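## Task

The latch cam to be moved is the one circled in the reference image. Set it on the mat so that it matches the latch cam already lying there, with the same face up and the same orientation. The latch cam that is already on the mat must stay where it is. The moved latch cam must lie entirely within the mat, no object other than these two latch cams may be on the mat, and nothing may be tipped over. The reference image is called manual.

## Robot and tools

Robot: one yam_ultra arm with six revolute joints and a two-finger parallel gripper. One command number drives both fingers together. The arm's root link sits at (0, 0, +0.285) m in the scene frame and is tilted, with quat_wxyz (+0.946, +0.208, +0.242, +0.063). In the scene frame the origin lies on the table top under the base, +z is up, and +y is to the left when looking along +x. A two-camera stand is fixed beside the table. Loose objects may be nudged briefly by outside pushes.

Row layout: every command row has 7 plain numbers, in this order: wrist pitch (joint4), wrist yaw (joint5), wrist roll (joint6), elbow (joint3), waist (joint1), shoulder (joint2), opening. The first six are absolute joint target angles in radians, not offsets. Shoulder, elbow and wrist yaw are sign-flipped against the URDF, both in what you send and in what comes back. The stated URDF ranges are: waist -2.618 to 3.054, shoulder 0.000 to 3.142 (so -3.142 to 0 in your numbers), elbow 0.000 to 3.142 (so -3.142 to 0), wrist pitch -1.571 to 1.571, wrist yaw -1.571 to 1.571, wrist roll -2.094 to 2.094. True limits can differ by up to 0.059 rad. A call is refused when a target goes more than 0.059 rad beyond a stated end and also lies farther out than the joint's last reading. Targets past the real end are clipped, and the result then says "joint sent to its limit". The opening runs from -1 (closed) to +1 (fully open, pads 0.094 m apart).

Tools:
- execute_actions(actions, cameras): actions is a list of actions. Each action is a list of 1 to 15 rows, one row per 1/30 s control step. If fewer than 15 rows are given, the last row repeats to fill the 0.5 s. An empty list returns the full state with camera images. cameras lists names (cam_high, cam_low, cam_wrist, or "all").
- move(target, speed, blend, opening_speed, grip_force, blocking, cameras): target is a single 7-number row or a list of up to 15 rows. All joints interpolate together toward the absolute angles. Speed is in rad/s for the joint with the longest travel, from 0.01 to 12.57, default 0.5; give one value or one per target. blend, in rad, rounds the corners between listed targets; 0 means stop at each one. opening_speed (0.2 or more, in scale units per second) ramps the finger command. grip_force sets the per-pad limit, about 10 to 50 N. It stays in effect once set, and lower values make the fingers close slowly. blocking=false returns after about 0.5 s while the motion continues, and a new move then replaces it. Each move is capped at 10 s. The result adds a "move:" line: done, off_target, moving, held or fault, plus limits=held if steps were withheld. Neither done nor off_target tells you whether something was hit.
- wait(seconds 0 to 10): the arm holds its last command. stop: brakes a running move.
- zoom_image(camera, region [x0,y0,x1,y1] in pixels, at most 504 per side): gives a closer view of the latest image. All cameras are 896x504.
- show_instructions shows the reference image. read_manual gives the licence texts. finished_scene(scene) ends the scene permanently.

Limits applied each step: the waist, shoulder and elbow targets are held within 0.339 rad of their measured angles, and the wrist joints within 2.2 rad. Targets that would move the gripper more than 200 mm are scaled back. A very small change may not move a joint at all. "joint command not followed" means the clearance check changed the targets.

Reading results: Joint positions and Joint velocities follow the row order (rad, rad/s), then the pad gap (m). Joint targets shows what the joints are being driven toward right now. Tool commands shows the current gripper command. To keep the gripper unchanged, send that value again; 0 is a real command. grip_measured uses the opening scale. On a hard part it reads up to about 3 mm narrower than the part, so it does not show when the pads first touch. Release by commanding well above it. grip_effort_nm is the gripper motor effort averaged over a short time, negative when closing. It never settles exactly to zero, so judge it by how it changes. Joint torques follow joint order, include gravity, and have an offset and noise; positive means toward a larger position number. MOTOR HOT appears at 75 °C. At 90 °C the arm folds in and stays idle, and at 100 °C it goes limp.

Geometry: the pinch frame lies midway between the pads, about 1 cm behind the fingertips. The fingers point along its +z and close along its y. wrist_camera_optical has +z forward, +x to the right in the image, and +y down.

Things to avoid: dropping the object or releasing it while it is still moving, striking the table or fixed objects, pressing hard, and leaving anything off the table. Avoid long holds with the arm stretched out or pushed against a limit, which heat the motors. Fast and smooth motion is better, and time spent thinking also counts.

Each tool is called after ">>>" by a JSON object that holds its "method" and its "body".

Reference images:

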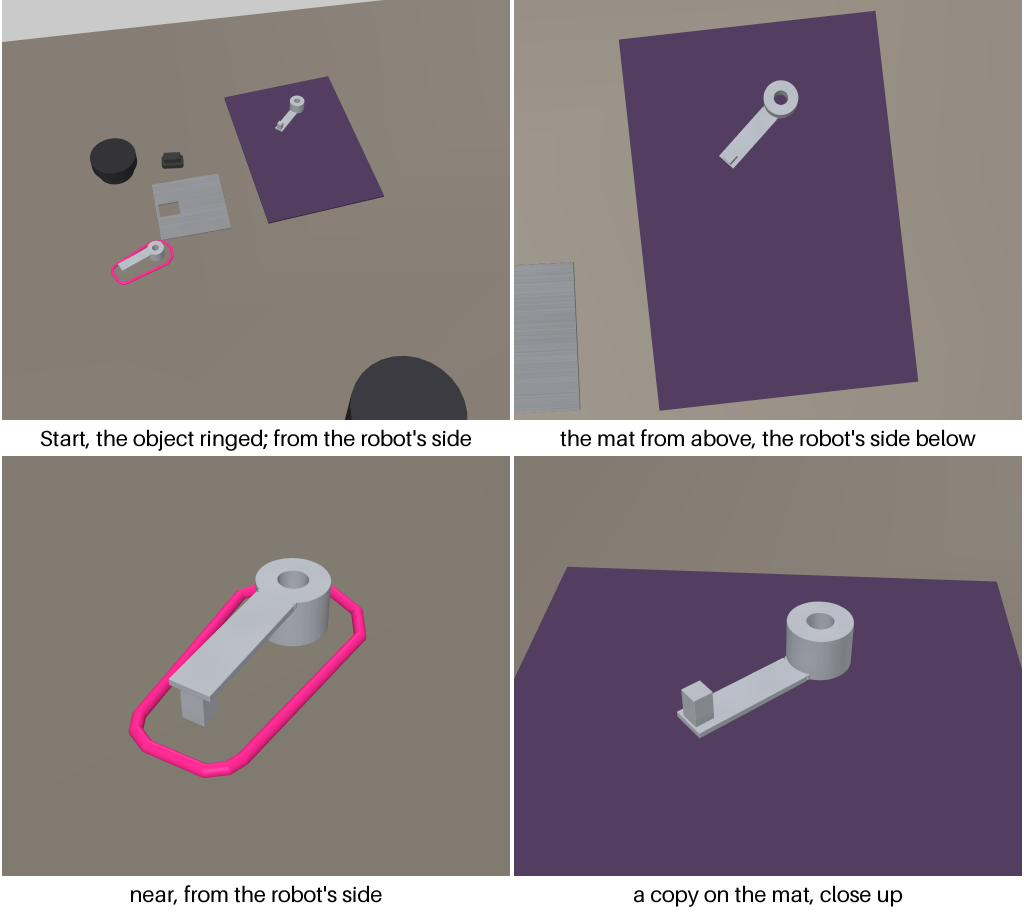

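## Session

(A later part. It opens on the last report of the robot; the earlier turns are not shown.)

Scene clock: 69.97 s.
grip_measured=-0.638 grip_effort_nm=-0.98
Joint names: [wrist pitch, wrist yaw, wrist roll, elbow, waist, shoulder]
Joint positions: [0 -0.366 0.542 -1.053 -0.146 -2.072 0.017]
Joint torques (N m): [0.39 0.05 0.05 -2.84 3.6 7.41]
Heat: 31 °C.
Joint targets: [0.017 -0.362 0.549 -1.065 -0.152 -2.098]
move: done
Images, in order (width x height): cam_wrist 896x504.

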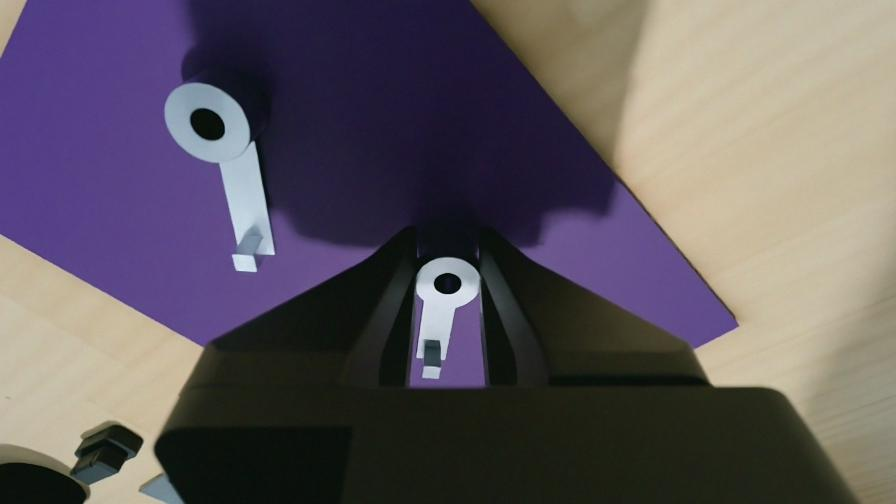

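>>> {"method": "move", "body": {"target": [0.017,-0.362,0.549,-1.065,-0.152,-2.100,-0.4], "opening_speed": 0.3}}

>>> {"method": "move", "body": {"target": [[-0.089,-0.383,0.576,-1.009,-0.111,-1.951,-0.4],[-0.2,-0.4,0.576,-1.009,0,-1.65,-0.4]], "speed": [0.3,0.6], "blend": [0.05,0], "cameras": ["cam_wrist"]}}

Scene clock: 72.37 s.
grip_measured=-0.402 grip_effort_nm=0.13
Joint names: [wrist pitch, wrist yaw, wrist roll, elbow, waist, shoulder]
Joint positions: [0.001 -0.366 0.542 -1.053 -0.146 -2.072 0.028]
Joint torques (N m): [0.4 0.05 0.02 -2.84 3.54 7.2]
Heat: 31 °C.
Joint targets: [0.017 -0.362 0.549 -1.065 -0.152 -2.100]
move: done

Scene clock: 74.10 s.
grip_measured=-0.402 grip_effort_nm=0.13
Joint names: [wrist pitch, wrist yaw, wrist roll, elbow, waist, shoulder]
Joint positions: [-0.182 -0.39 0.57 -1.016 -0.014 -1.662 0.028]
Joint torques (N m): [0.43 -0.07 0.04 -3.63 4.93 9.74]
Heat: 30 °C.
Joint targets: [-0.200 -0.400 0.576 -1.009 0.000 -1.650]
move: done
Images, in order (width x height): cam_wrist 896x504.

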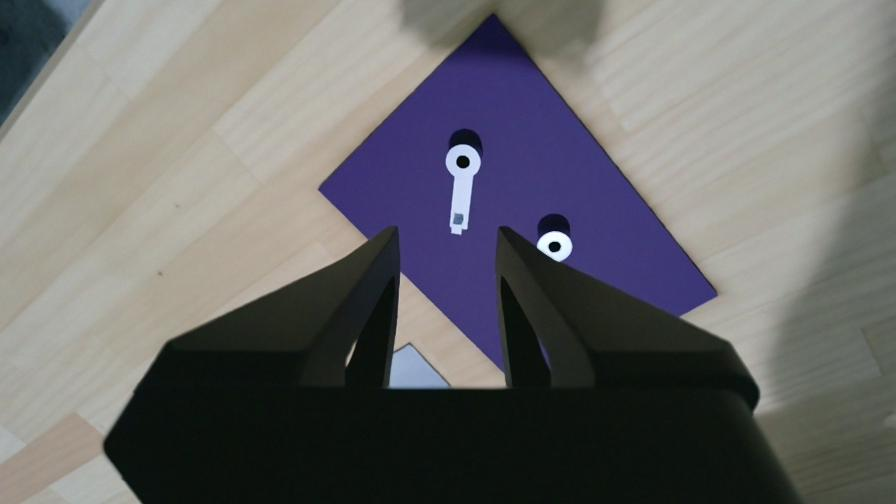

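>>> {"method": "move", "body": {"target": [-0.703,-0.863,0.072,-0.695,0.561,-0.583,-0.4], "speed": 1.2, "cameras": ["cam_wrist"]}}

>>> {"method": "zoom_image", "body": {"camera": "cam_wrist", "region": [290, 80, 490, 310]}}

Scene clock: 76.30 s.
grip_measured=-0.401 grip_effort_nm=0.13
Joint names: [wrist pitch, wrist yaw, wrist roll, elbow, waist, shoulder]
Joint positions: [-0.682 -0.854 0.08 -0.711 0.55 -0.588 0.028]
Joint torques (N m): [1 -0.08 -0.11 -4.75 0.7 0.44]
Heat: 30 °C.
Joint targets: [-0.703 -0.863 0.072 -0.695 0.561 -0.583]
move: done
Images, in order (width x height): cam_wrist 896x504.

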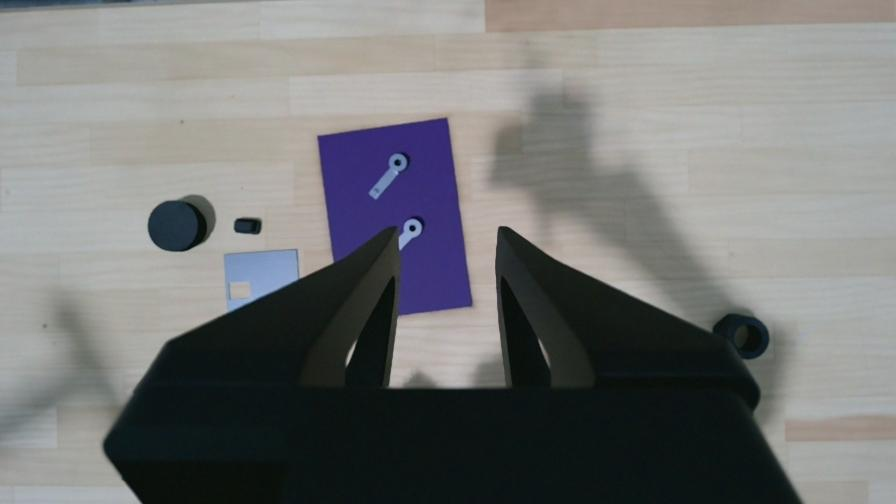

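Scaled by 2.191.

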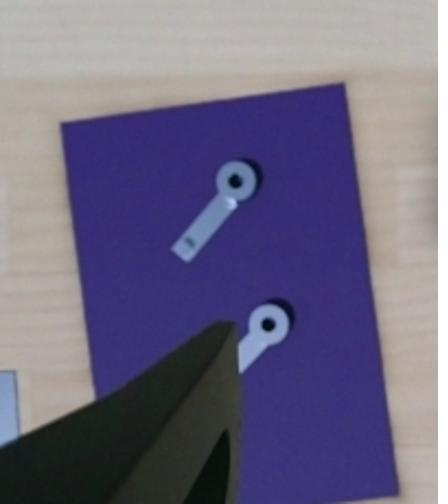

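Parallel and on the mat.

>>> {"method": "finished_scene", "body": {"scene": 2}}

The scene is finished: the task was done.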